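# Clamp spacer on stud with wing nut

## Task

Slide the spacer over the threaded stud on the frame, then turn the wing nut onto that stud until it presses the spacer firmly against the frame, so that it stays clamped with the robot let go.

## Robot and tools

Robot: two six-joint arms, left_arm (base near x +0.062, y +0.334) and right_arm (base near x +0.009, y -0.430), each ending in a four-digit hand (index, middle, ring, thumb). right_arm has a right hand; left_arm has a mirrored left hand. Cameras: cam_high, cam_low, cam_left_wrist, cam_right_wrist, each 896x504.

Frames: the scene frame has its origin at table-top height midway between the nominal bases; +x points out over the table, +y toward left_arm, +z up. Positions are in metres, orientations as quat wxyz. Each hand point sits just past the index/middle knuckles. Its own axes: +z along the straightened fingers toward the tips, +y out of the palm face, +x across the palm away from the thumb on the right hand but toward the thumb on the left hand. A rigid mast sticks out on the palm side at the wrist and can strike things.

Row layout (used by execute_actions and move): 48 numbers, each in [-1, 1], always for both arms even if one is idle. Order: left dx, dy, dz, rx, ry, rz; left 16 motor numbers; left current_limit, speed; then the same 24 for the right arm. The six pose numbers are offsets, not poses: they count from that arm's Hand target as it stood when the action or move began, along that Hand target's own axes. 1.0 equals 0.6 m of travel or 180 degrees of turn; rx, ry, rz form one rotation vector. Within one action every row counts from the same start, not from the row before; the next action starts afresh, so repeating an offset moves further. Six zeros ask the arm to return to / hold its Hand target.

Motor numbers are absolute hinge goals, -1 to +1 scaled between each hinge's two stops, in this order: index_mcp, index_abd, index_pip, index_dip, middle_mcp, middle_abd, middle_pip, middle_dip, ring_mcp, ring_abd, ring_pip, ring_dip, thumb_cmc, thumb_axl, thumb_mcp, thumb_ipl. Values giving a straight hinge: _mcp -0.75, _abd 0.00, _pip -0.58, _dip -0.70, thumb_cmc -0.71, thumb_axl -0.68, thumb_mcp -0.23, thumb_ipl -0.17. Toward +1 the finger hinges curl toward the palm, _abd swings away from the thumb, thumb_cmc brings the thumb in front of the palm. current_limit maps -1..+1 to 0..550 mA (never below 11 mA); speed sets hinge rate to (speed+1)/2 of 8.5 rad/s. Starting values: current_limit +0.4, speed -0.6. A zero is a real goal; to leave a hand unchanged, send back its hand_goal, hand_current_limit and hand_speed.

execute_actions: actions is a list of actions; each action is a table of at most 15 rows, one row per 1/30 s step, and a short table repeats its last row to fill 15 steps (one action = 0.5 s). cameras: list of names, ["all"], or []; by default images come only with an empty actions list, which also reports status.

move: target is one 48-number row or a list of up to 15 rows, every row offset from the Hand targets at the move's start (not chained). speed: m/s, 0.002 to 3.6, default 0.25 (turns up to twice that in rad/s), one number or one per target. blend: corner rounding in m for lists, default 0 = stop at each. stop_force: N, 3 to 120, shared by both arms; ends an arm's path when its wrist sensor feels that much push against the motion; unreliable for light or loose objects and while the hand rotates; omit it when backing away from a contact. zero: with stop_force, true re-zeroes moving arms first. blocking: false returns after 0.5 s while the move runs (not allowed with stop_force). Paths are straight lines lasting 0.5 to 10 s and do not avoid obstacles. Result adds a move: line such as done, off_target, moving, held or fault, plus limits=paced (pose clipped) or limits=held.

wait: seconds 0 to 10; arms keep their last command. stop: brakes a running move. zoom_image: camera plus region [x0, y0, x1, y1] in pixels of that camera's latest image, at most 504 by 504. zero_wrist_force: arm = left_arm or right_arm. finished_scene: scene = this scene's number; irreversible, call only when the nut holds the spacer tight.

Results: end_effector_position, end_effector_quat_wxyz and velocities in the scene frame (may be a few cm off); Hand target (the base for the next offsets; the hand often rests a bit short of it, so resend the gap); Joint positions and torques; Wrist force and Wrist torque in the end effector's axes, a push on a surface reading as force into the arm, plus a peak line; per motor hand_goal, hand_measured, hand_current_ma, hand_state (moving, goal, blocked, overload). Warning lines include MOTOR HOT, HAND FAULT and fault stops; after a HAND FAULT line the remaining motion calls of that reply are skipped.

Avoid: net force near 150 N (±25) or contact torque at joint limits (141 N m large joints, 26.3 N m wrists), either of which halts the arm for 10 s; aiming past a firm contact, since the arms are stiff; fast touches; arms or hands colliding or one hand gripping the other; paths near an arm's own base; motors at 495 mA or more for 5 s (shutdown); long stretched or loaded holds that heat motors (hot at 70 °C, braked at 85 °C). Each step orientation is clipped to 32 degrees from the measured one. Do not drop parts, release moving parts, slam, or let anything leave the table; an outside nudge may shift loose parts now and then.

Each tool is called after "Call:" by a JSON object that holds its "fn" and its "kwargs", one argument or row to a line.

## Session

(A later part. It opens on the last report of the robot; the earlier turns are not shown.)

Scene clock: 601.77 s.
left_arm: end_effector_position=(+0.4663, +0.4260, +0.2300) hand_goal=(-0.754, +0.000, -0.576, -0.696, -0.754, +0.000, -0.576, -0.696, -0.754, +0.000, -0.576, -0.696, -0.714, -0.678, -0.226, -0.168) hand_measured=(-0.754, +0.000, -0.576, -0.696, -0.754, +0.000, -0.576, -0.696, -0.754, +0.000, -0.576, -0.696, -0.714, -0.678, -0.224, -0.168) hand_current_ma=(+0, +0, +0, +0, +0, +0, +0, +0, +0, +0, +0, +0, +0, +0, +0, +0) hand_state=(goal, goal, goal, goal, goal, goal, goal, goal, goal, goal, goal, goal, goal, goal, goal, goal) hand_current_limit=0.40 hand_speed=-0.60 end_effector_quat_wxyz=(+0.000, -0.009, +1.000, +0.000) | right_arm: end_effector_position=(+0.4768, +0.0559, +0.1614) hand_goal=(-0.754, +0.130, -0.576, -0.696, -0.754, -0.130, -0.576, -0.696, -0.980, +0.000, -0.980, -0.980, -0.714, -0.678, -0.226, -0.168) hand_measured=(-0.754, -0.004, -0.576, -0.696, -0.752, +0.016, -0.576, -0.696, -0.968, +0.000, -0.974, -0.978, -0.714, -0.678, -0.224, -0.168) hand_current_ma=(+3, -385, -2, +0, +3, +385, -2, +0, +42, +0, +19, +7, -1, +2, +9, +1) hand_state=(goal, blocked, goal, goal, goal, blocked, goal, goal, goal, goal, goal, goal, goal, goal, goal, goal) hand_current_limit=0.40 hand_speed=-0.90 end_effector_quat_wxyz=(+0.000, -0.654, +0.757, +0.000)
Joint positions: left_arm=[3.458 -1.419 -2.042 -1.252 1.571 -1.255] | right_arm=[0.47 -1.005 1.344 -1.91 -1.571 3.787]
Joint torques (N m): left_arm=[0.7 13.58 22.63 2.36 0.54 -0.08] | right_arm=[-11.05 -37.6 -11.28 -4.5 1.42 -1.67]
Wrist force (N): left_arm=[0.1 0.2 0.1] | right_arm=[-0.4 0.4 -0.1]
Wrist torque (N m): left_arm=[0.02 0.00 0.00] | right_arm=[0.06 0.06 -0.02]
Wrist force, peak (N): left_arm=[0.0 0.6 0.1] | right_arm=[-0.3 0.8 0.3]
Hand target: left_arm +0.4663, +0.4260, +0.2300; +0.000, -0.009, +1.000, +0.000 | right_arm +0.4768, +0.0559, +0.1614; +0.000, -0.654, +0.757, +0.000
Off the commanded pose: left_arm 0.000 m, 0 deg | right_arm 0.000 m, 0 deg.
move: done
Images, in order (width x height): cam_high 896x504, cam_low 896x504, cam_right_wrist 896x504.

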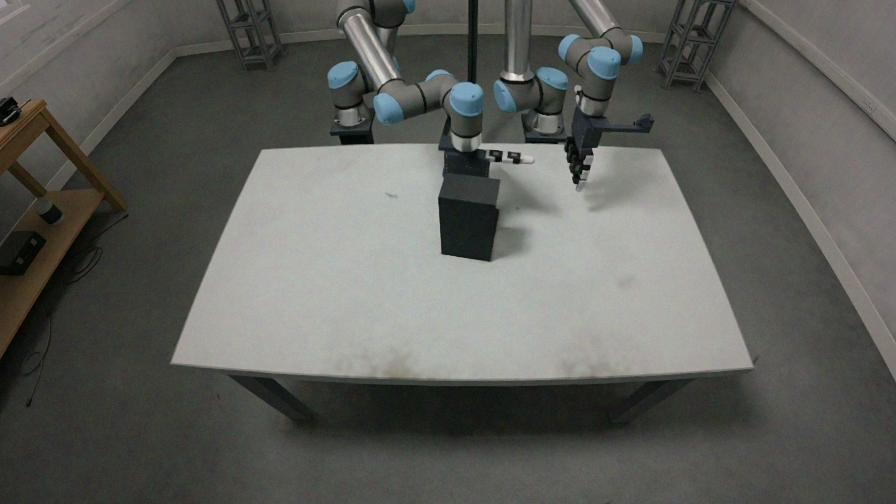

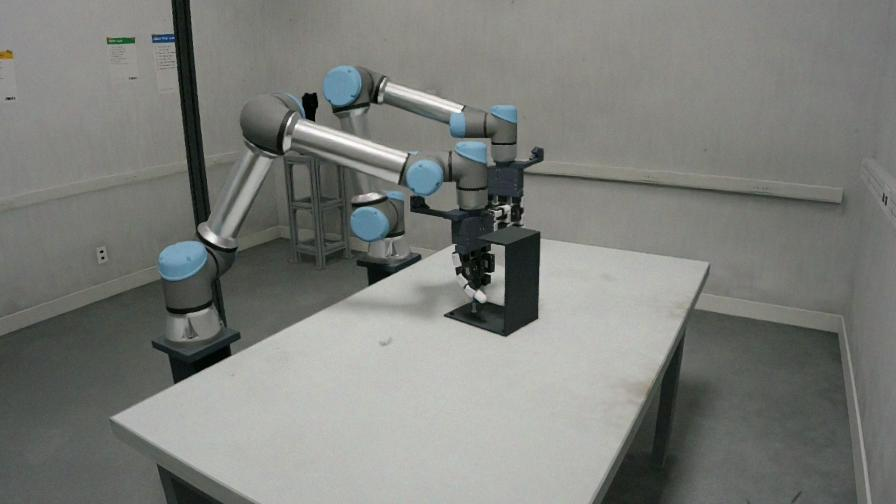

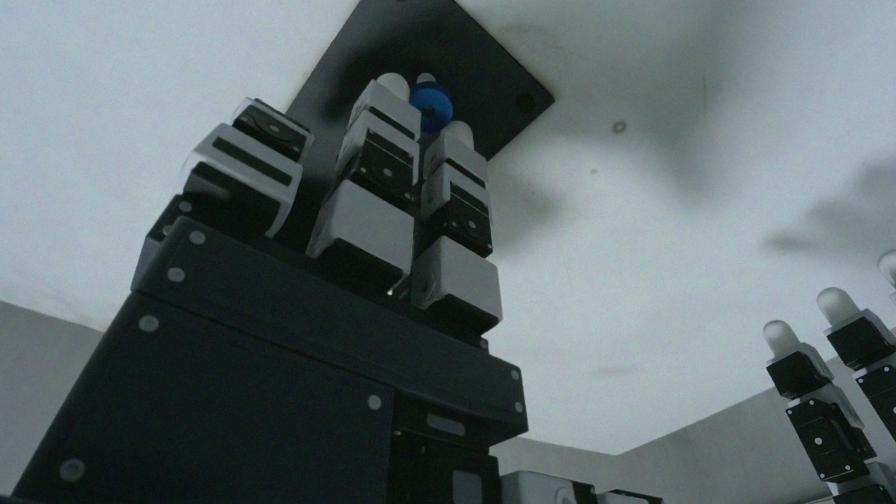

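Call:
{"fn": "move", "kwargs": {
  "target": [0,0,0,0,0,0,-0.754,0,-0.576,-0.696,-0.754,0,-0.576,-0.696,-0.754,0,-0.576,-0.696,-0.714,-0.678,-0.226,-0.168,0.4,-0.6,0.001,-0.0005,0.0133,0,0,0,-0.754,0.13,-0.576,-0.696,-0.754,-0.13,-0.576,-0.696,-0.98,0,-0.98,-0.98,-0.714,-0.678,-0.226,-0.168,0.4,-0.9],
  "speed": 0.015,
  "stop_force": 3,
  "cameras": ["cam_low","cam_right_wrist"]
}}

Call:
{"fn": "zoom_image", "kwargs": {
  "camera": "cam_right_wrist",
  "region": [370, 50, 480, 140]
}}

Call:
{"fn": "zoom_image", "kwargs": {
  "camera": "cam_low",
  "region": [460, 285, 495, 320]
}}

Scene clock: 662.13 s.
left_arm: end_effector_position=(+0.4663, +0.4260, +0.2300) hand_goal=(-0.754, +0.000, -0.576, -0.696, -0.754, +0.000, -0.576, -0.696, -0.754, +0.000, -0.576, -0.696, -0.714, -0.678, -0.226, -0.168) hand_measured=(-0.754, +0.000, -0.576, -0.696, -0.754, +0.000, -0.576, -0.696, -0.754, +0.000, -0.576, -0.696, -0.714, -0.678, -0.224, -0.168) hand_current_ma=(+0, +0, +0, +0, +0, +0, +0, +0, +0, +0, +0, +0, +0, +0, +0, +0) hand_state=(goal, goal, goal, goal, goal, goal, goal, goal, goal, goal, goal, goal, goal, goal, goal, goal) hand_current_limit=0.40 hand_speed=-0.60 end_effector_quat_wxyz=(+0.000, -0.009, +1.000, +0.000) | right_arm: end_effector_position=(+0.4770, +0.0553, +0.1534) hand_goal=(-0.754, +0.130, -0.576, -0.696, -0.754, -0.130, -0.576, -0.696, -0.980, +0.000, -0.980, -0.980, -0.714, -0.678, -0.226, -0.168) hand_measured=(-0.754, -0.004, -0.576, -0.696, -0.752, +0.016, -0.576, -0.696, -0.968, +0.000, -0.974, -0.978, -0.714, -0.678, -0.224, -0.168) hand_current_ma=(+3, -385, -2, +0, +3, +385, -2, +0, +42, +0, +19, +7, -1, +2, +9, +1) hand_state=(goal, blocked, goal, goal, goal, blocked, goal, goal, goal, goal, goal, goal, goal, goal, goal, goal) hand_current_limit=0.40 hand_speed=-0.90 end_effector_quat_wxyz=(+0.000, -0.654, +0.757, +0.000)
Joint positions: left_arm=[3.458 -1.419 -2.042 -1.252 1.571 -1.255] | right_arm=[0.469 -0.999 1.356 -1.928 -1.571 3.786]
Joint torques (N m): left_arm=[-0.21 13.46 22.24 2.38 0.48 0.04] | right_arm=[-11.09 -37.93 -11.65 -4.53 1.39 -2.14]
Wrist force (N): left_arm=[0.1 0.2 -0.2] | right_arm=[-0.7 0.4 0.2]
Wrist torque (N m): left_arm=[0.05 -0.02 0.00] | right_arm=[0.04 0.10 -0.04]
Wrist force, peak (N): left_arm=[-0.1 0.5 0.2] | right_arm=[-0.8 0.2 0.0]
Hand target: left_arm +0.4663, +0.4260, +0.2300; +0.000, -0.009, +1.000, +0.000 | right_arm +0.4770, +0.0553, +0.1534; +0.000, -0.654, +0.757, +0.000
Off the commanded pose: left_arm 0.000 m, 0 deg | right_arm 0.000 m, 0 deg.
move: done
Images, in order (width x height): cam_low 896x504, cam_right_wrist 896x504.

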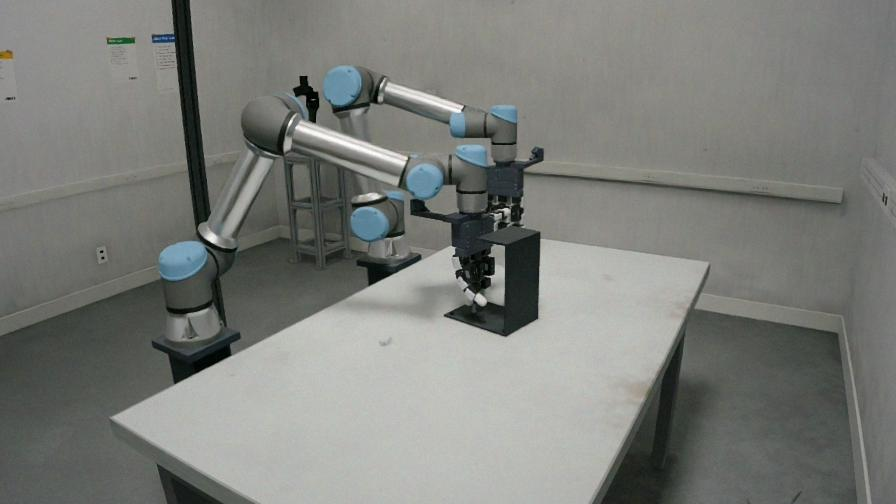

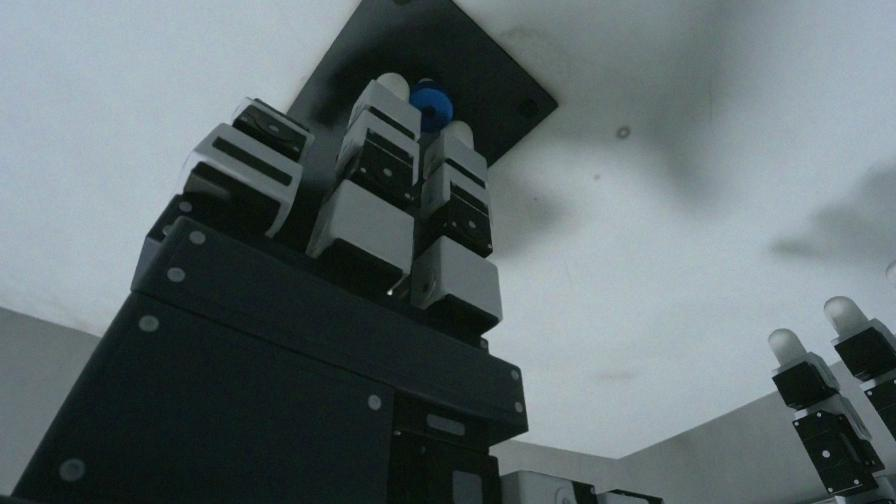

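Scaled by 4.582.

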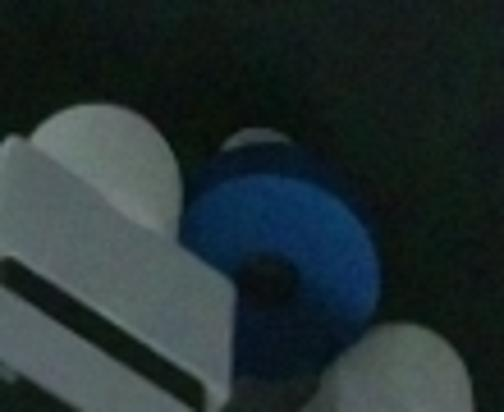

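Scaled by 14.400.

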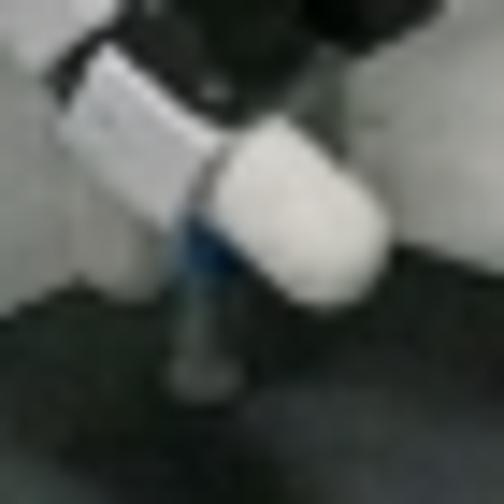

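Call:
{"fn": "move", "kwargs": {
  "target": [0,0,0,0,0,0,-0.754,0,-0.576,-0.696,-0.754,0,-0.576,-0.696,-0.754,0,-0.576,-0.696,-0.714,-0.678,-0.226,-0.168,0.4,-0.6,0,0,0.0467,0,0,0,-0.754,0.13,-0.576,-0.696,-0.754,-0.13,-0.576,-0.696,-0.98,0,-0.98,-0.98,-0.714,-0.678,-0.226,-0.168,0.4,-0.9],
  "speed": 0.015,
  "stop_force": 3,
  "cameras": ["cam_low","cam_right_wrist"]
}}

Call:
{"fn": "zoom_image", "kwargs": {
  "camera": "cam_right_wrist",
  "region": [370, 50, 480, 140]
}}

Call:
{"fn": "zoom_image", "kwargs": {
  "camera": "cam_low",
  "region": [460, 285, 495, 320]
}}

Scene clock: 673.37 s.
left_arm: end_effector_position=(+0.4663, +0.4260, +0.2300) hand_goal=(-0.754, +0.000, -0.576, -0.696, -0.754, +0.000, -0.576, -0.696, -0.754, +0.000, -0.576, -0.696, -0.714, -0.678, -0.226, -0.168) hand_measured=(-0.754, +0.000, -0.576, -0.696, -0.754, +0.000, -0.576, -0.696, -0.754, +0.000, -0.576, -0.696, -0.714, -0.678, -0.224, -0.168) hand_current_ma=(+0, +0, +0, +0, +0, +0, +0, +0, +0, +0, +0, +0, +0, +0, +0, +0) hand_state=(goal, goal, goal, goal, goal, goal, goal, goal, goal, goal, goal, goal, goal, goal, goal, goal) hand_current_limit=0.40 hand_speed=-0.60 end_effector_quat_wxyz=(+0.000, -0.009, +1.000, +0.000) | right_arm: end_effector_position=(+0.4770, +0.0553, +0.1517) hand_goal=(-0.754, +0.130, -0.576, -0.696, -0.754, -0.130, -0.576, -0.696, -0.980, +0.000, -0.980, -0.980, -0.714, -0.678, -0.226, -0.168) hand_measured=(-0.752, -0.004, -0.576, -0.696, -0.752, +0.014, -0.576, -0.696, -0.968, +0.000, -0.974, -0.978, -0.714, -0.678, -0.224, -0.168) hand_current_ma=(+6, -385, -1, +0, +4, +385, -2, +0, +42, +0, +19, +7, -1, +2, +9, +1) hand_state=(goal, blocked, goal, goal, goal, blocked, goal, goal, goal, goal, goal, goal, goal, goal, goal, goal) hand_current_limit=0.40 hand_speed=-0.90 end_effector_quat_wxyz=(+0.000, -0.654, +0.757, +0.000)
Joint positions: left_arm=[3.458 -1.419 -2.042 -1.252 1.571 -1.255] | right_arm=[0.469 -0.998 1.358 -1.931 -1.571 3.786]
Joint torques (N m): left_arm=[0.46 12.73 22.43 2.27 0.46 -0.09] | right_arm=[-11.36 -50.98 -32.4 -0.43 1.46 -2.19]
Wrist force (N): left_arm=[0.0 0.3 0.0] | right_arm=[-0.3 0.4 0.1]
Wrist torque (N m): left_arm=[0.04 0.01 -0.01] | right_arm=[0.05 0.05 -0.02]
Wrist force, peak (N): left_arm=[0.1 0.5 -0.3] | right_arm=[-1.3 0.9 -3.1]
Hand target: left_arm +0.4663, +0.4260, +0.2300; +0.000, -0.009, +1.000, +0.000 | right_arm +0.4770, +0.0553, +0.1517; +0.000, -0.654, +0.757, +0.000 (not the last commanded pose)
Off the commanded pose: left_arm 0.000 m, 0 deg | right_arm 0.026 m, 0 deg.
move: contact (right_arm)
Images, in order (width x height): cam_low 896x504, cam_right_wrist 896x504.

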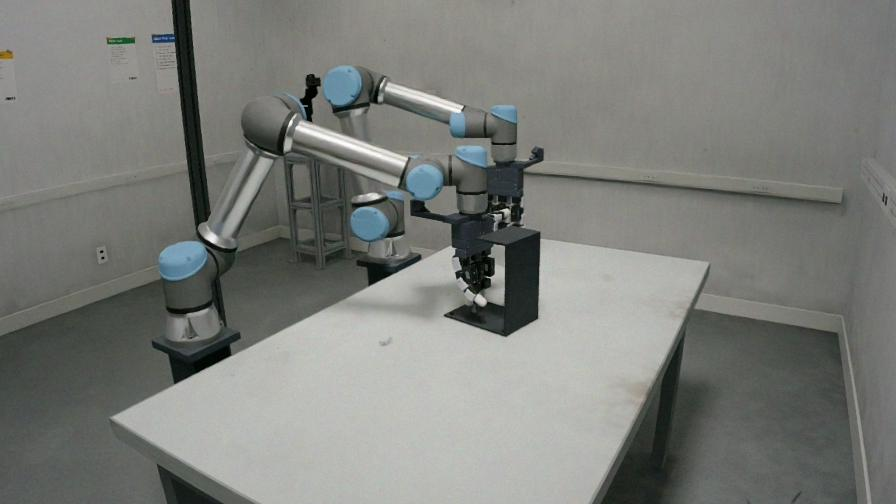

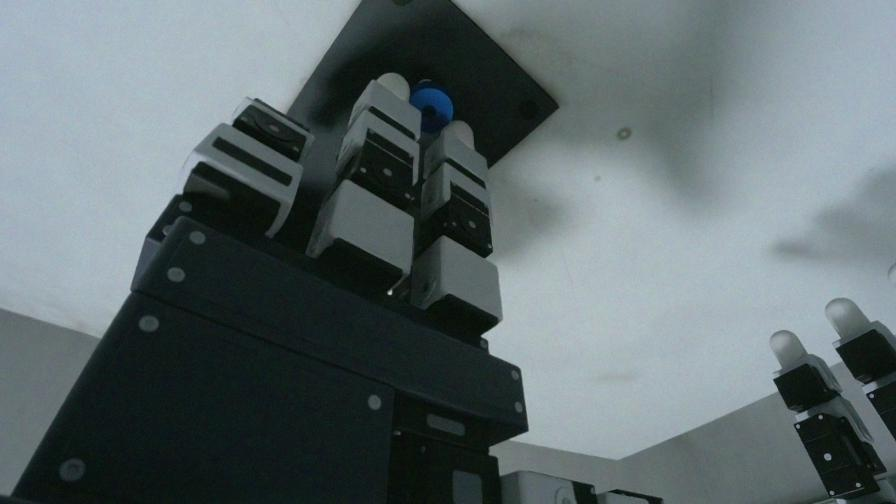

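Scaled by 4.582.

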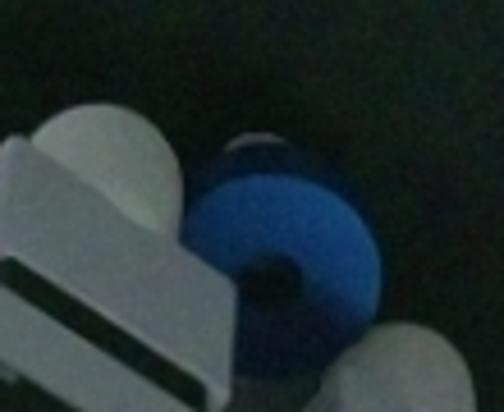

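Scaled by 14.400.

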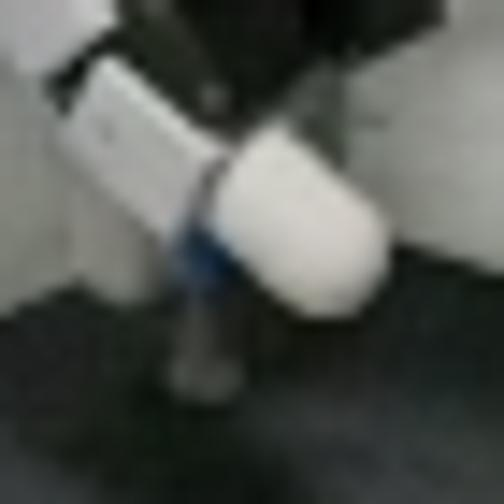

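Call:
{"fn": "zoom_image", "kwargs": {
  "camera": "cam_right_wrist",
  "region": [410, 65, 460, 125]
}}

Scaled by 8.400.

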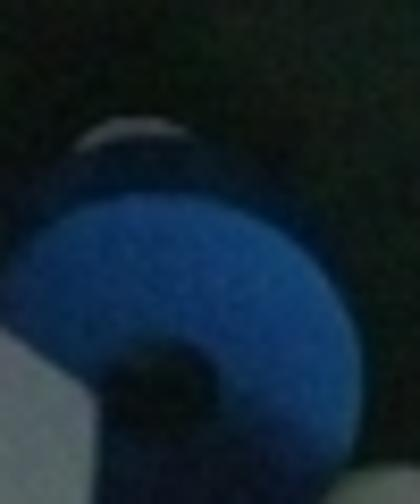

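Call:
{"fn": "zoom_image", "kwargs": {
  "camera": "cam_right_wrist",
  "region": [540, 80, 640, 150]
}}

Call:
{"fn": "zoom_image", "kwargs": {
  "camera": "cam_right_wrist",
  "region": [340, 0, 420, 40]
}}

Call:
{"fn": "move", "kwargs": {
  "target": [0,0,0,0,0,0,-0.754,0,-0.576,-0.696,-0.754,0,-0.576,-0.696,-0.754,0,-0.576,-0.696,-0.714,-0.678,-0.226,-0.168,0.4,-0.6,0,0,-0.06,0,0,0,-0.754,0.13,-0.576,-0.696,-0.754,-0.13,-0.576,-0.696,-0.98,0,-0.98,-0.98,-0.714,-0.678,-0.226,-0.168,0.4,-0.9],
  "speed": 0.08,
  "cameras": ["cam_right_wrist"]
}}

Call:
{"fn": "zoom_image", "kwargs": {
  "camera": "cam_right_wrist",
  "region": [520, 50, 620, 120]
}}

Call:
{"fn": "zoom_image", "kwargs": {
  "camera": "cam_right_wrist",
  "region": [400, 40, 460, 130]
}}

Call:
{"fn": "zoom_image", "kwargs": {
  "camera": "cam_right_wrist",
  "region": [340, 0, 420, 40]
}}

Scaled by 5.040.

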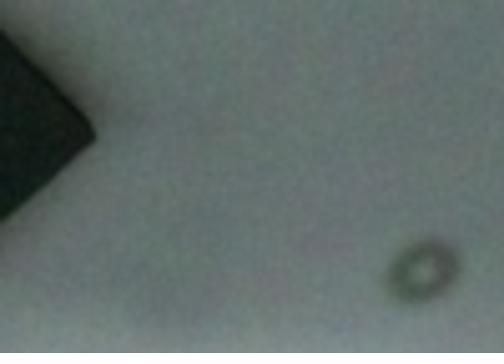

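Scaled by 6.300.

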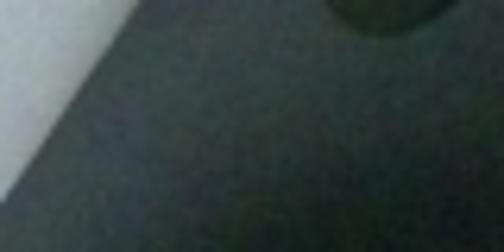

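Scene clock: 747.03 s.
left_arm: end_effector_position=(+0.4663, +0.4260, +0.2300) hand_goal=(-0.754, +0.000, -0.576, -0.696, -0.754, +0.000, -0.576, -0.696, -0.754, +0.000, -0.576, -0.696, -0.714, -0.678, -0.226, -0.168) hand_measured=(-0.754, +0.000, -0.576, -0.696, -0.754, +0.000, -0.576, -0.696, -0.754, +0.000, -0.576, -0.696, -0.714, -0.678, -0.224, -0.168) hand_current_ma=(+0, +0, +0, +0, +0, +0, +0, +0, +0, +0, +0, +0, +0, +0, +0, +0) hand_state=(goal, goal, goal, goal, goal, goal, goal, goal, goal, goal, goal, goal, goal, goal, goal, goal) hand_current_limit=0.40 hand_speed=-0.60 end_effector_quat_wxyz=(+0.000, -0.009, +1.000, +0.000) | right_arm: end_effector_position=(+0.4770, +0.0553, +0.1876) hand_goal=(-0.754, +0.130, -0.576, -0.696, -0.754, -0.130, -0.576, -0.696, -0.980, +0.000, -0.980, -0.980, -0.714, -0.678, -0.226, -0.168) hand_measured=(-0.752, -0.004, -0.576, -0.696, -0.752, +0.014, -0.576, -0.696, -0.968, +0.000, -0.974, -0.978, -0.714, -0.678, -0.224, -0.168) hand_current_ma=(+6, -385, -1, +0, +4, +385, -2, +0, +42, +0, +19, +7, -1, +2, +9, +1) hand_state=(goal, blocked, goal, goal, goal, blocked, goal, goal, goal, goal, goal, goal, goal, goal, goal, goal) hand_current_limit=0.40 hand_speed=-0.90 end_effector_quat_wxyz=(+0.000, -0.654, +0.757, +0.000)
Joint positions: left_arm=[3.458 -1.419 -2.042 -1.252 1.571 -1.255] | right_arm=[0.469 -1.025 1.306 -1.852 -1.571 3.786]
Joint torques (N m): left_arm=[0.42 12.76 23.03 2.26 0.5 -0.04] | right_arm=[-10.77 -50.96 -33.59 -0.52 0.16 0.13]
Wrist force (N): left_arm=[0.0 0.3 -0.1] | right_arm=[-0.3 0.3 -0.1]
Wrist torque (N m): left_arm=[0.05 0.00 -0.01] | right_arm=[0.05 0.06 -0.02]
Wrist force, peak (N): left_arm=[-0.1 0.5 -0.2] | right_arm=[-0.6 0.2 0.7]
Hand target: left_arm +0.4663, +0.4260, +0.2300; +0.000, -0.009, +1.000, +0.000 | right_arm +0.4770, +0.0553, +0.1877; +0.000, -0.654, +0.757, +0.000
Off the commanded pose: left_arm 0.000 m, 0 deg | right_arm 0.000 m, 0 deg.
move: done
Images, in order (width x height): cam_right_wrist 896x504.

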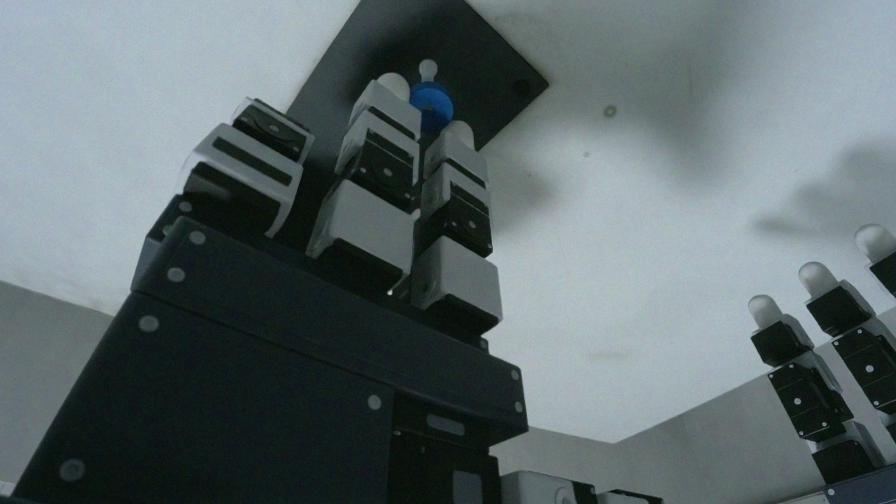

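Scaled by 5.040.

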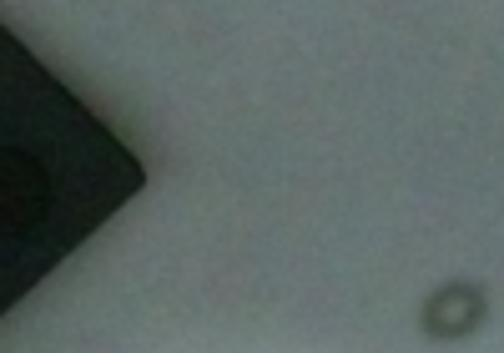

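Scaled by 5.600.

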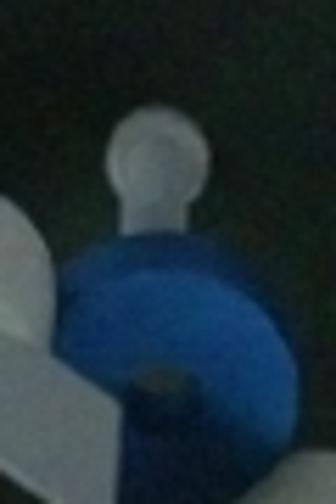

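Scaled by 6.300.

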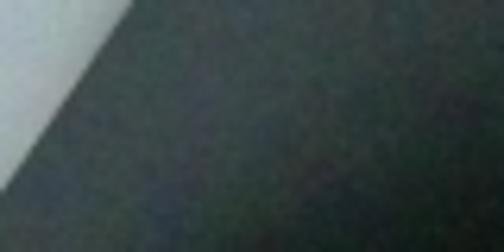

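Call:
{"fn": "move", "kwargs": {
  "target": [0,0,0,0,0,0,-0.754,0,-0.576,-0.696,-0.754,0,-0.576,-0.696,-0.754,0,-0.576,-0.696,-0.714,-0.678,-0.226,-0.168,0.4,-0.6,0,-0.0045,0.0577,0,0,0,-0.754,0.13,-0.576,-0.696,-0.754,-0.13,-0.576,-0.696,-0.98,0,-0.98,-0.98,-0.714,-0.678,-0.226,-0.168,0.4,-0.9],
  "speed": 0.06
}}

Call:
{"fn": "move", "kwargs": {
  "target": [0,0,0,0,0,0,-0.754,0,-0.576,-0.696,-0.754,0,-0.576,-0.696,-0.754,0,-0.576,-0.696,-0.714,-0.678,-0.226,-0.168,0.4,-0.6,0,0,0.02,0,0,0,-0.754,0.13,-0.576,-0.696,-0.754,-0.13,-0.576,-0.696,-0.98,0,-0.98,-0.98,-0.714,-0.678,-0.226,-0.168,0.4,-0.9],
  "speed": 0.015,
  "stop_force": 3,
  "cameras": ["cam_low","cam_right_wrist"]
}}

Call:
{"fn": "zoom_image", "kwargs": {
  "camera": "cam_right_wrist",
  "region": [400, 60, 470, 140]
}}

Call:
{"fn": "zoom_image", "kwargs": {
  "camera": "cam_low",
  "region": [460, 285, 495, 320]
}}

Scene clock: 823.73 s.
left_arm: end_effector_position=(+0.4663, +0.4260, +0.2300) hand_goal=(-0.754, +0.000, -0.576, -0.696, -0.754, +0.000, -0.576, -0.696, -0.754, +0.000, -0.576, -0.696, -0.714, -0.678, -0.226, -0.168) hand_measured=(-0.754, +0.000, -0.576, -0.696, -0.754, +0.000, -0.576, -0.696, -0.754, +0.000, -0.576, -0.696, -0.714, -0.678, -0.224, -0.168) hand_current_ma=(+0, +0, +0, +0, +0, +0, +0, +0, +0, +0, +0, +0, +0, +0, +0, +0) hand_state=(goal, goal, goal, goal, goal, goal, goal, goal, goal, goal, goal, goal, goal, goal, goal, goal) hand_current_limit=0.40 hand_speed=-0.60 end_effector_quat_wxyz=(+0.000, -0.009, +1.000, +0.000) | right_arm: end_effector_position=(+0.4796, +0.0549, +0.1533) hand_goal=(-0.754, +0.130, -0.576, -0.696, -0.754, -0.130, -0.576, -0.696, -0.980, +0.000, -0.980, -0.980, -0.714, -0.678, -0.226, -0.168) hand_measured=(-0.752, -0.004, -0.576, -0.696, -0.752, +0.014, -0.576, -0.696, -0.968, +0.000, -0.974, -0.978, -0.714, -0.678, -0.224, -0.168) hand_current_ma=(+6, -385, -1, +0, +4, +385, -2, +0, +42, +0, +19, +7, -1, +2, +9, +1) hand_state=(goal, blocked, goal, goal, goal, blocked, goal, goal, goal, goal, goal, goal, goal, goal, goal, goal) hand_current_limit=0.40 hand_speed=-0.90 end_effector_quat_wxyz=(+0.000, -0.654, +0.757, +0.000)
Joint positions: left_arm=[3.458 -1.419 -2.042 -1.252 1.571 -1.255] | right_arm=[0.467 -0.995 1.35 -1.925 -1.571 3.783]
Joint torques (N m): left_arm=[0.56 13.2 23.37 2.28 0.45 -0.14] | right_arm=[-11.38 -38.26 -11.4 -4.41 0.11 -2.15]
Wrist force (N): left_arm=[0.1 0.2 0.1] | right_arm=[-0.3 0.4 0.2]
Wrist torque (N m): left_arm=[0.02 0.00 0.00] | right_arm=[0.05 0.05 -0.02]
Wrist force, peak (N): left_arm=[0.2 0.5 -0.2] | right_arm=[-0.7 0.4 -0.7]
Hand target: left_arm +0.4663, +0.4260, +0.2300; +0.000, -0.009, +1.000, +0.000 | right_arm +0.4796, +0.0549, +0.1531; +0.000, -0.654, +0.757, +0.000
Off the commanded pose: left_arm 0.000 m, 0 deg | right_arm 0.000 m, 0 deg.
move: done

Scene clock: 825.03 s.
left_arm: end_effector_position=(+0.4663, +0.4260, +0.2300) hand_goal=(-0.754, +0.000, -0.576, -0.696, -0.754, +0.000, -0.576, -0.696, -0.754, +0.000, -0.576, -0.696, -0.714, -0.678, -0.226, -0.168) hand_measured=(-0.754, +0.000, -0.576, -0.696, -0.754, +0.000, -0.576, -0.696, -0.754, +0.000, -0.576, -0.696, -0.714, -0.678, -0.224, -0.168) hand_current_ma=(+0, +0, +0, +0, +0, +0, +0, +0, +0, +0, +0, +0, +0, +0, +0, +0) hand_state=(goal, goal, goal, goal, goal, goal, goal, goal, goal, goal, goal, goal, goal, goal, goal, goal) hand_current_limit=0.40 hand_speed=-0.60 end_effector_quat_wxyz=(+0.000, -0.009, +1.000, +0.000) | right_arm: end_effector_position=(+0.4797, +0.0549, +0.1512) hand_goal=(-0.754, +0.130, -0.576, -0.696, -0.754, -0.130, -0.576, -0.696, -0.980, +0.000, -0.980, -0.980, -0.714, -0.678, -0.226, -0.168) hand_measured=(-0.754, -0.004, -0.576, -0.696, -0.754, +0.014, -0.576, -0.696, -0.968, +0.000, -0.974, -0.978, -0.714, -0.678, -0.224, -0.168) hand_current_ma=(+0, -385, -1, +0, -2, +385, -2, +0, +42, +0, +19, +7, -1, +2, +9, +1) hand_state=(goal, blocked, goal, goal, goal, blocked, goal, goal, goal, goal, goal, goal, goal, goal, goal, goal) hand_current_limit=0.40 hand_speed=-0.90 end_effector_quat_wxyz=(+0.000, -0.654, +0.757, +0.000)
Joint positions: left_arm=[3.458 -1.419 -2.042 -1.252 1.571 -1.255] | right_arm=[0.467 -0.993 1.352 -1.93 -1.571 3.783]
Joint torques (N m): left_arm=[0.22 12.96 23.15 2.29 0.53 -0.07] | right_arm=[-9.5 -51.47 -32.38 -0.43 1 -2.18]
Wrist force (N): left_arm=[-0.1 0.2 -0.3] | right_arm=[-0.6 0.3 0.1]
Wrist torque (N m): left_arm=[0.05 0.00 -0.02] | right_arm=[0.03 0.08 -0.04]
Wrist force, peak (N): left_arm=[0.1 0.5 -0.1] | right_arm=[-0.8 -0.4 -3.6]
Hand target: left_arm +0.4663, +0.4260, +0.2300; +0.000, -0.009, +1.000, +0.000 | right_arm +0.4797, +0.0549, +0.1512; +0.000, -0.654, +0.757, +0.000 (not the last commanded pose)
Off the commanded pose: left_arm 0.000 m, 0 deg | right_arm 0.010 m, 0 deg.
move: contact (right_arm)
Images, in order (width x height): cam_low 896x504, cam_right_wrist 896x504.

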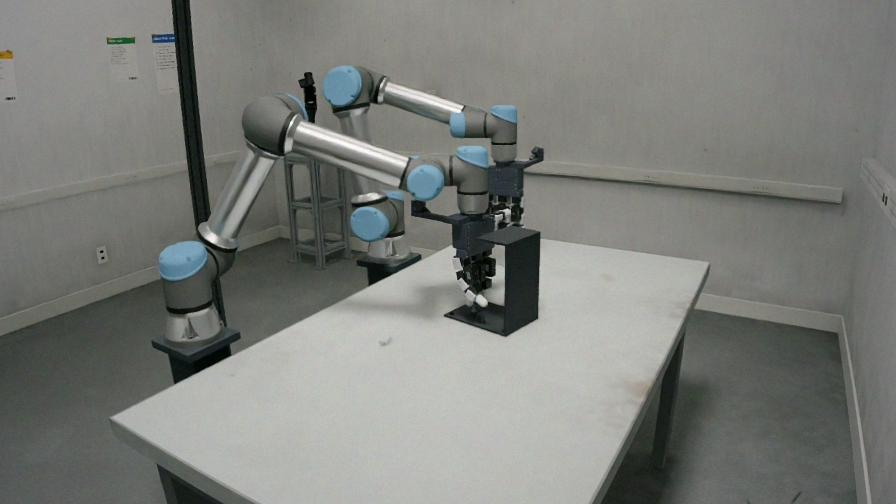

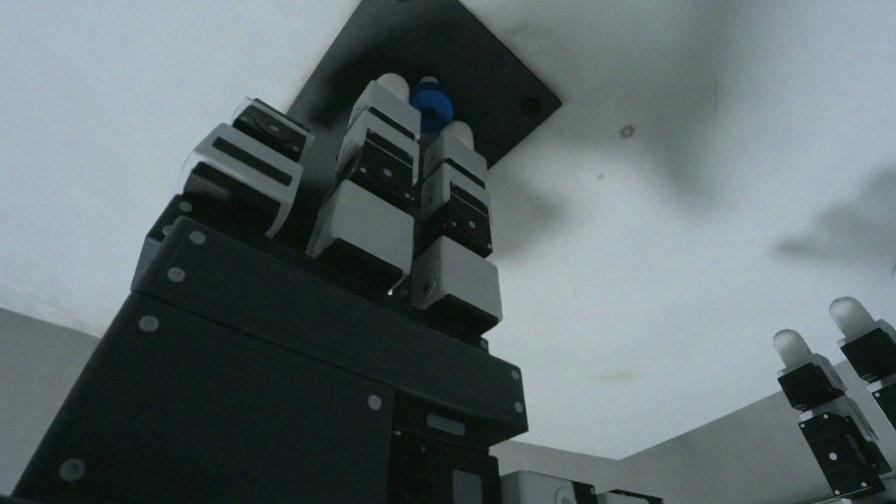

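Scaled by 6.300.

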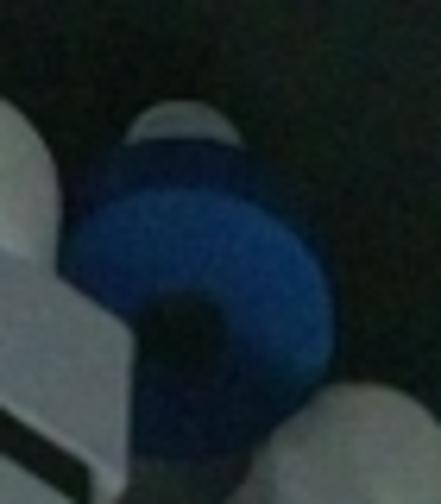

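Scaled by 14.400.

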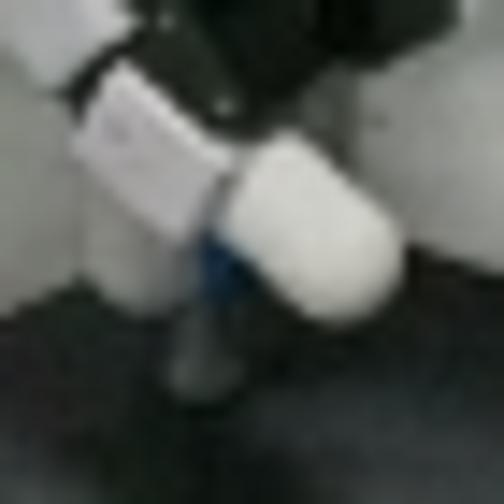

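Call:
{"fn": "zoom_image", "kwargs": {
  "camera": "cam_right_wrist",
  "region": [415, 98, 445, 126]
}}

Scaled by 16.800.

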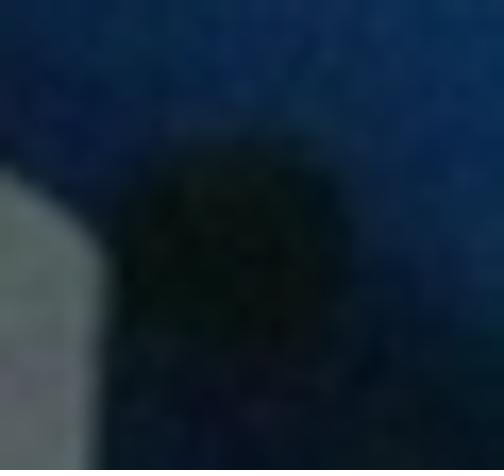

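Call:
{"fn": "move", "kwargs": {
  "target": [
    [0,0,0,0,0,0,-0.754,0,-0.576,-0.696,-0.754,0,-0.576,-0.696,-0.754,0,-0.576,-0.696,-0.714,-0.678,-0.226,-0.168,0.4,-0.6,0.0012,0.0007,-0.001,0,0,0,-0.754,0.13,-0.576,-0.696,-0.754,-0.13,-0.576,-0.696,-0.98,0,-0.98,-0.98,-0.714,-0.678,-0.226,-0.168,0.4,-0.9],
    [0,0,0,0,0,0,-0.754,0,-0.576,-0.696,-0.754,0,-0.576,-0.696,-0.754,0,-0.576,-0.696,-0.714,-0.678,-0.226,-0.168,0.4,-0.6,0.0012,0.0007,0.006,0,0,0,-0.754,0.13,-0.576,-0.696,-0.754,-0.13,-0.576,-0.696,-0.98,0,-0.98,-0.98,-0.714,-0.678,-0.226,-0.168,0.4,-0.9]
  ],
  "speed": 0.015,
  "stop_force": 3
}}

Scene clock: 874.57 s.
left_arm: end_effector_position=(+0.4663, +0.4260, +0.2300) hand_goal=(-0.754, +0.000, -0.576, -0.696, -0.754, +0.000, -0.576, -0.696, -0.754, +0.000, -0.576, -0.696, -0.714, -0.678, -0.226, -0.168) hand_measured=(-0.754, +0.000, -0.576, -0.696, -0.754, +0.000, -0.576, -0.696, -0.754, +0.000, -0.576, -0.696, -0.714, -0.678, -0.224, -0.168) hand_current_ma=(+0, +0, +0, +0, +0, +0, +0, +0, +0, +0, +0, +0, +0, +0, +0, +0) hand_state=(goal, goal, goal, goal, goal, goal, goal, goal, goal, goal, goal, goal, goal, goal, goal, goal) hand_current_limit=0.40 hand_speed=-0.60 end_effector_quat_wxyz=(+0.000, -0.009, +1.000, +0.000) | right_arm: end_effector_position=(+0.4791, +0.0542, +0.1476) hand_goal=(-0.754, +0.130, -0.576, -0.696, -0.754, -0.130, -0.576, -0.696, -0.980, +0.000, -0.980, -0.980, -0.714, -0.678, -0.226, -0.168) hand_measured=(-0.754, -0.004, -0.576, -0.696, -0.754, +0.014, -0.576, -0.696, -0.968, +0.000, -0.974, -0.978, -0.714, -0.678, -0.224, -0.168) hand_current_ma=(+1, -385, -1, +0, -1, +385, -2, +0, +42, +0, +19, +7, -1, +2, +9, +1) hand_state=(goal, blocked, goal, goal, goal, blocked, goal, goal, goal, goal, goal, goal, goal, goal, goal, goal) hand_current_limit=0.40 hand_speed=-0.90 end_effector_quat_wxyz=(+0.000, -0.654, +0.757, +0.000)
Joint positions: left_arm=[3.458 -1.419 -2.042 -1.252 1.571 -1.255] | right_arm=[0.467 -0.992 1.36 -1.939 -1.571 3.783]
Joint torques (N m): left_arm=[0.67 12.17 23.47 2.22 0.57 -0.09] | right_arm=[-10.87 -38.27 -11.15 -4.66 -1.01 -2.17]
Wrist force (N): left_arm=[0.0 0.2 0.1] | right_arm=[0.2 0.3 -0.3]
Wrist torque (N m): left_arm=[0.03 0.00 0.00] | right_arm=[0.04 0.14 0.02]
Wrist force, peak (N): left_arm=[0.0 0.6 -0.1] | right_arm=[-0.8 0.4 -0.1]
Hand target: left_arm +0.4663, +0.4260, +0.2300; +0.000, -0.009, +1.000, +0.000 | right_arm +0.4791, +0.0542, +0.1476; +0.000, -0.654, +0.757, +0.000
Off the commanded pose: left_arm 0.000 m, 0 deg | right_arm 0.000 m, 0 deg.
move: done

Call:
{"fn": "move", "kwargs": {
  "target": [0,0,0,0,0,0,-0.754,0,-0.576,-0.696,-0.754,0,-0.576,-0.696,-0.754,0,-0.576,-0.696,-0.714,-0.678,-0.226,-0.168,0.4,-0.6,0,0,0.05,0,0,0,-0.754,0.13,-0.576,-0.696,-0.754,-0.13,-0.576,-0.696,-0.98,0,-0.98,-0.98,-0.714,-0.678,-0.226,-0.168,0.4,-0.9],
  "speed": 0.02,
  "stop_force": 3,
  "cameras": ["cam_low","cam_right_wrist"]
}}

Call:
{"fn": "zoom_image", "kwargs": {
  "camera": "cam_right_wrist",
  "region": [370, 50, 480, 140]
}}

Call:
{"fn": "zoom_image", "kwargs": {
  "camera": "cam_low",
  "region": [455, 285, 500, 325]
}}

Scene clock: 887.17 s.
left_arm: end_effector_position=(+0.4663, +0.4260, +0.2300) hand_goal=(-0.754, +0.000, -0.576, -0.696, -0.754, +0.000, -0.576, -0.696, -0.754, +0.000, -0.576, -0.696, -0.714, -0.678, -0.226, -0.168) hand_measured=(-0.754, +0.000, -0.576, -0.696, -0.754, +0.000, -0.576, -0.696, -0.754, +0.000, -0.576, -0.696, -0.714, -0.678, -0.224, -0.168) hand_current_ma=(+0, +0, +0, +0, +0, +0, +0, +0, +0, +0, +0, +0, +0, +0, +0, +0) hand_state=(goal, goal, goal, goal, goal, goal, goal, goal, goal, goal, goal, goal, goal, goal, goal, goal) hand_current_limit=0.40 hand_speed=-0.60 end_effector_quat_wxyz=(+0.000, -0.009, +1.000, +0.000) | right_arm: end_effector_position=(+0.4791, +0.0542, +0.1295) hand_goal=(-0.754, +0.130, -0.576, -0.696, -0.754, -0.130, -0.576, -0.696, -0.980, +0.000, -0.980, -0.980, -0.714, -0.678, -0.226, -0.168) hand_measured=(-0.750, -0.002, -0.576, -0.696, -0.756, +0.014, -0.576, -0.696, -0.968, +0.000, -0.974, -0.978, -0.714, -0.678, -0.224, -0.168) hand_current_ma=(+11, -385, +2, +0, -5, +385, -2, +0, +42, +0, +19, +7, -1, +2, +10, +1) hand_state=(goal, blocked, goal, goal, goal, blocked, goal, goal, goal, goal, goal, goal, goal, goal, goal, goal) hand_current_limit=0.40 hand_speed=-0.90 end_effector_quat_wxyz=(+0.000, -0.654, +0.757, +0.000)
Joint positions: left_arm=[3.458 -1.419 -2.042 -1.252 1.571 -1.255] | right_arm=[0.467 -0.976 1.383 -1.978 -1.571 3.783]
Joint torques (N m): left_arm=[0.56 12.87 23.02 2.23 0.57 -0.06] | right_arm=[-9.57 -52.81 -33.32 -0.91 -0.25 -2.03]
Wrist force (N): left_arm=[-0.1 0.3 -0.1] | right_arm=[1.1 0.4 0.9]
Wrist torque (N m): left_arm=[0.06 0.02 -0.02] | right_arm=[-0.03 0.30 0.09]
Wrist force, peak (N): left_arm=[0.0 0.6 -0.1] | right_arm=[1.9 -0.2 -4.8]
Hand target: left_arm +0.4663, +0.4260, +0.2300; +0.000, -0.009, +1.000, +0.000 | right_arm +0.4791, +0.0542, +0.1295; +0.000, -0.654, +0.757, +0.000 (not the last commanded pose)
Off the commanded pose: left_arm 0.000 m, 0 deg | right_arm 0.012 m, 0 deg.
move: contact (right_arm)
Images, in order (width x height): cam_low 896x504, cam_right_wrist 896x504.

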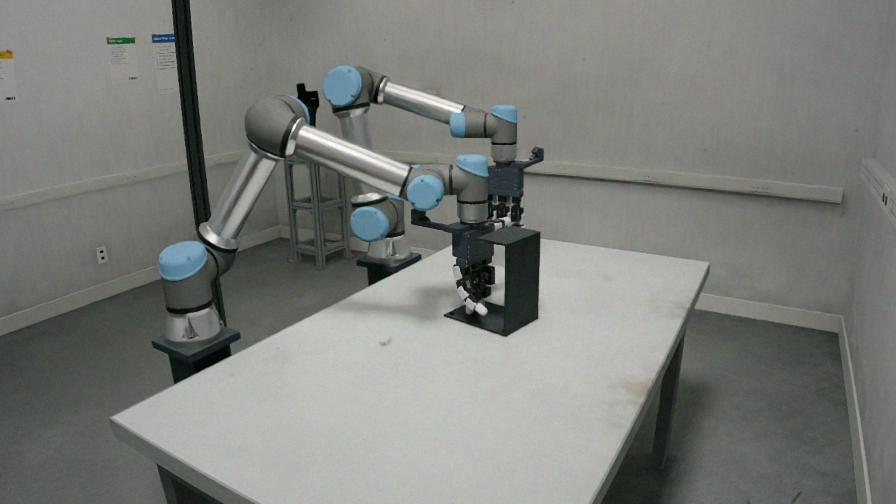

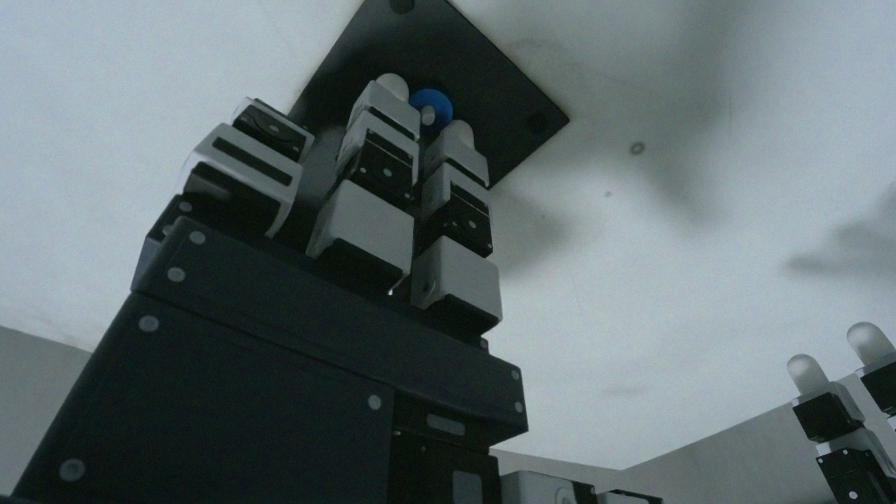

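Scaled by 4.582.

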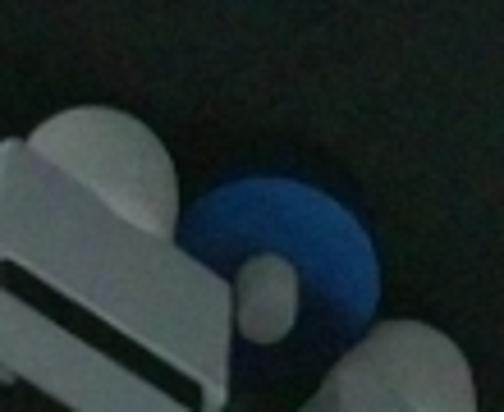

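Scaled by 11.200.

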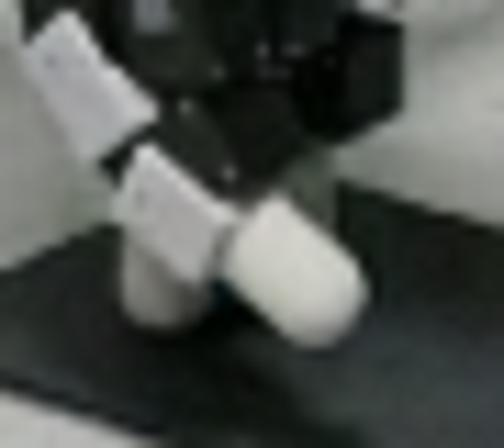

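Call:
{"fn": "move", "kwargs": {
  "target": [
    [0,0,0,0,0,0,-0.754,0,-0.576,-0.696,-0.754,0,-0.576,-0.696,-0.754,0,-0.576,-0.696,-0.714,-0.678,-0.226,-0.168,0.4,-0.6,0,0,0,0,0,0,-0.754,-0.12,-0.576,-0.696,-0.754,0.12,-0.576,-0.696,-0.98,0,-0.98,-0.98,-0.714,-0.678,-0.226,-0.168,0.4,-0.9],
    [0,0,0,0,0,0,-0.754,0,-0.576,-0.696,-0.754,0,-0.576,-0.696,-0.754,0,-0.576,-0.696,-0.714,-0.678,-0.226,-0.168,0.4,-0.6,0,0,-0.0667,0,0,0,-0.754,-0.12,-0.576,-0.696,-0.754,0.12,-0.576,-0.696,-0.98,0,-0.98,-0.98,-0.714,-0.678,-0.226,-0.168,0.4,-0.9]
  ],
  "speed": 0.06,
  "cameras": ["cam_low","cam_right_wrist"]
}}

Call:
{"fn": "zoom_image", "kwargs": {
  "camera": "cam_right_wrist",
  "region": [370, 30, 500, 140]
}}

Call:
{"fn": "zoom_image", "kwargs": {
  "camera": "cam_low",
  "region": [430, 260, 520, 340]
}}

Scene clock: 927.27 s.
left_arm: end_effector_position=(+0.4663, +0.4260, +0.2300) hand_goal=(-0.754, +0.000, -0.576, -0.696, -0.754, +0.000, -0.576, -0.696, -0.754, +0.000, -0.576, -0.696, -0.714, -0.678, -0.226, -0.168) hand_measured=(-0.754, +0.000, -0.576, -0.696, -0.754, +0.000, -0.576, -0.696, -0.754, +0.000, -0.576, -0.696, -0.714, -0.678, -0.224, -0.168) hand_current_ma=(+0, +0, +0, +0, +0, +0, +0, +0, +0, +0, +0, +0, +0, +0, +0, +0) hand_state=(goal, goal, goal, goal, goal, goal, goal, goal, goal, goal, goal, goal, goal, goal, goal, goal) hand_current_limit=0.40 hand_speed=-0.60 end_effector_quat_wxyz=(+0.000, -0.009, +1.000, +0.000) | right_arm: end_effector_position=(+0.4791, +0.0542, +0.1693) hand_goal=(-0.754, -0.120, -0.576, -0.696, -0.754, +0.120, -0.576, -0.696, -0.980, +0.000, -0.980, -0.980, -0.714, -0.678, -0.226, -0.168) hand_measured=(-0.750, -0.116, -0.576, -0.696, -0.756, +0.116, -0.576, -0.696, -0.968, +0.000, -0.974, -0.978, -0.714, -0.678, -0.224, -0.168) hand_current_ma=(+11, +10, +2, +0, -4, -10, -2, +0, +42, +0, +19, +7, -1, +2, +10, +1) hand_state=(goal, goal, goal, goal, goal, goal, goal, goal, goal, goal, goal, goal, goal, goal, goal, goal) hand_current_limit=0.40 hand_speed=-0.90 end_effector_quat_wxyz=(+0.000, -0.654, +0.757, +0.000)
Joint positions: left_arm=[3.458 -1.419 -2.042 -1.252 1.571 -1.255] | right_arm=[0.467 -1.01 1.33 -1.891 -1.571 3.783]
Joint torques (N m): left_arm=[0.57 12.08 23.9 2.09 0.59 -0.11] | right_arm=[-8.14 -51.75 -32.43 -0.4 0.85 0.21]
Wrist force (N): left_arm=[0.1 0.4 -0.1] | right_arm=[-0.3 0.4 0.0]
Wrist torque (N m): left_arm=[0.06 -0.02 0.00] | right_arm=[0.05 0.06 -0.02]
Wrist force, peak (N): left_arm=[0.3 0.4 -0.2] | right_arm=[1.6 0.3 1.1]
Hand target: left_arm +0.4663, +0.4260, +0.2300; +0.000, -0.009, +1.000, +0.000 | right_arm +0.4791, +0.0542, +0.1695; +0.000, -0.654, +0.757, +0.000
Off the commanded pose: left_arm 0.000 m, 0 deg | right_arm 0.000 m, 0 deg.
move: done
Images, in order (width x height): cam_low 896x504, cam_right_wrist 896x504.

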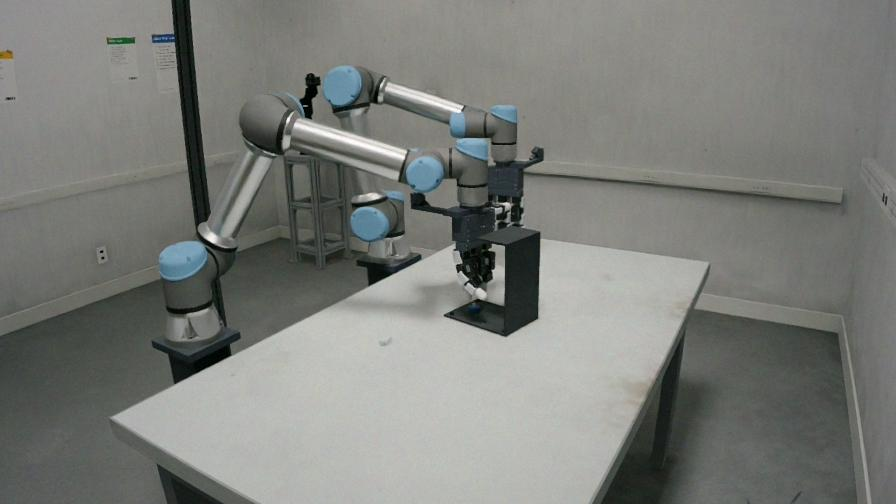

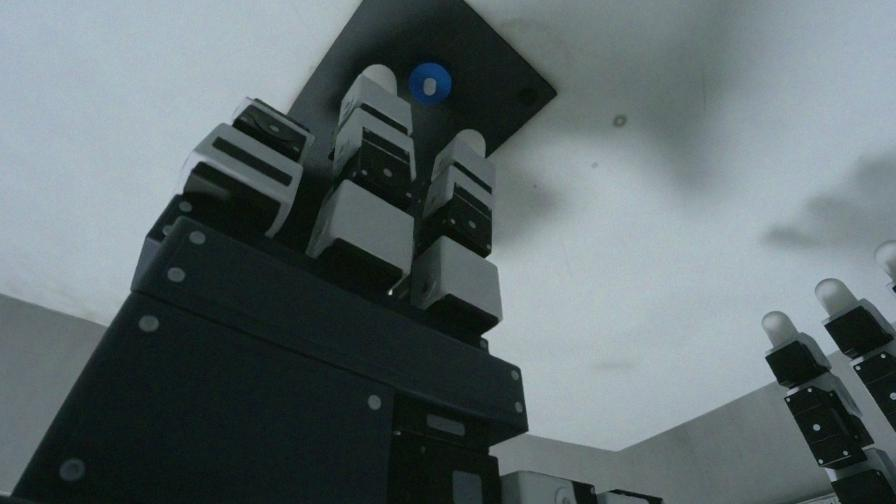

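Scaled by 3.877.

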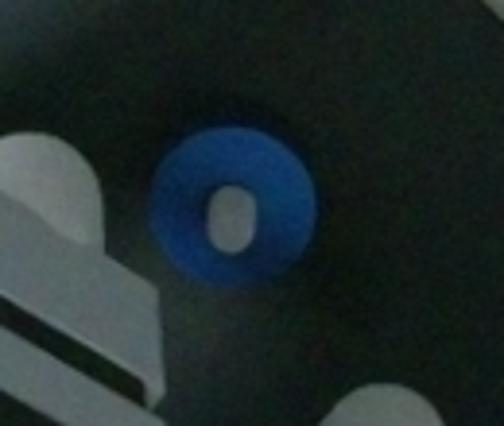

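Scaled by 5.600.

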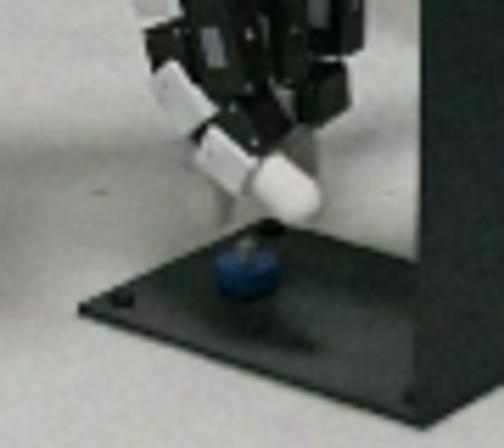

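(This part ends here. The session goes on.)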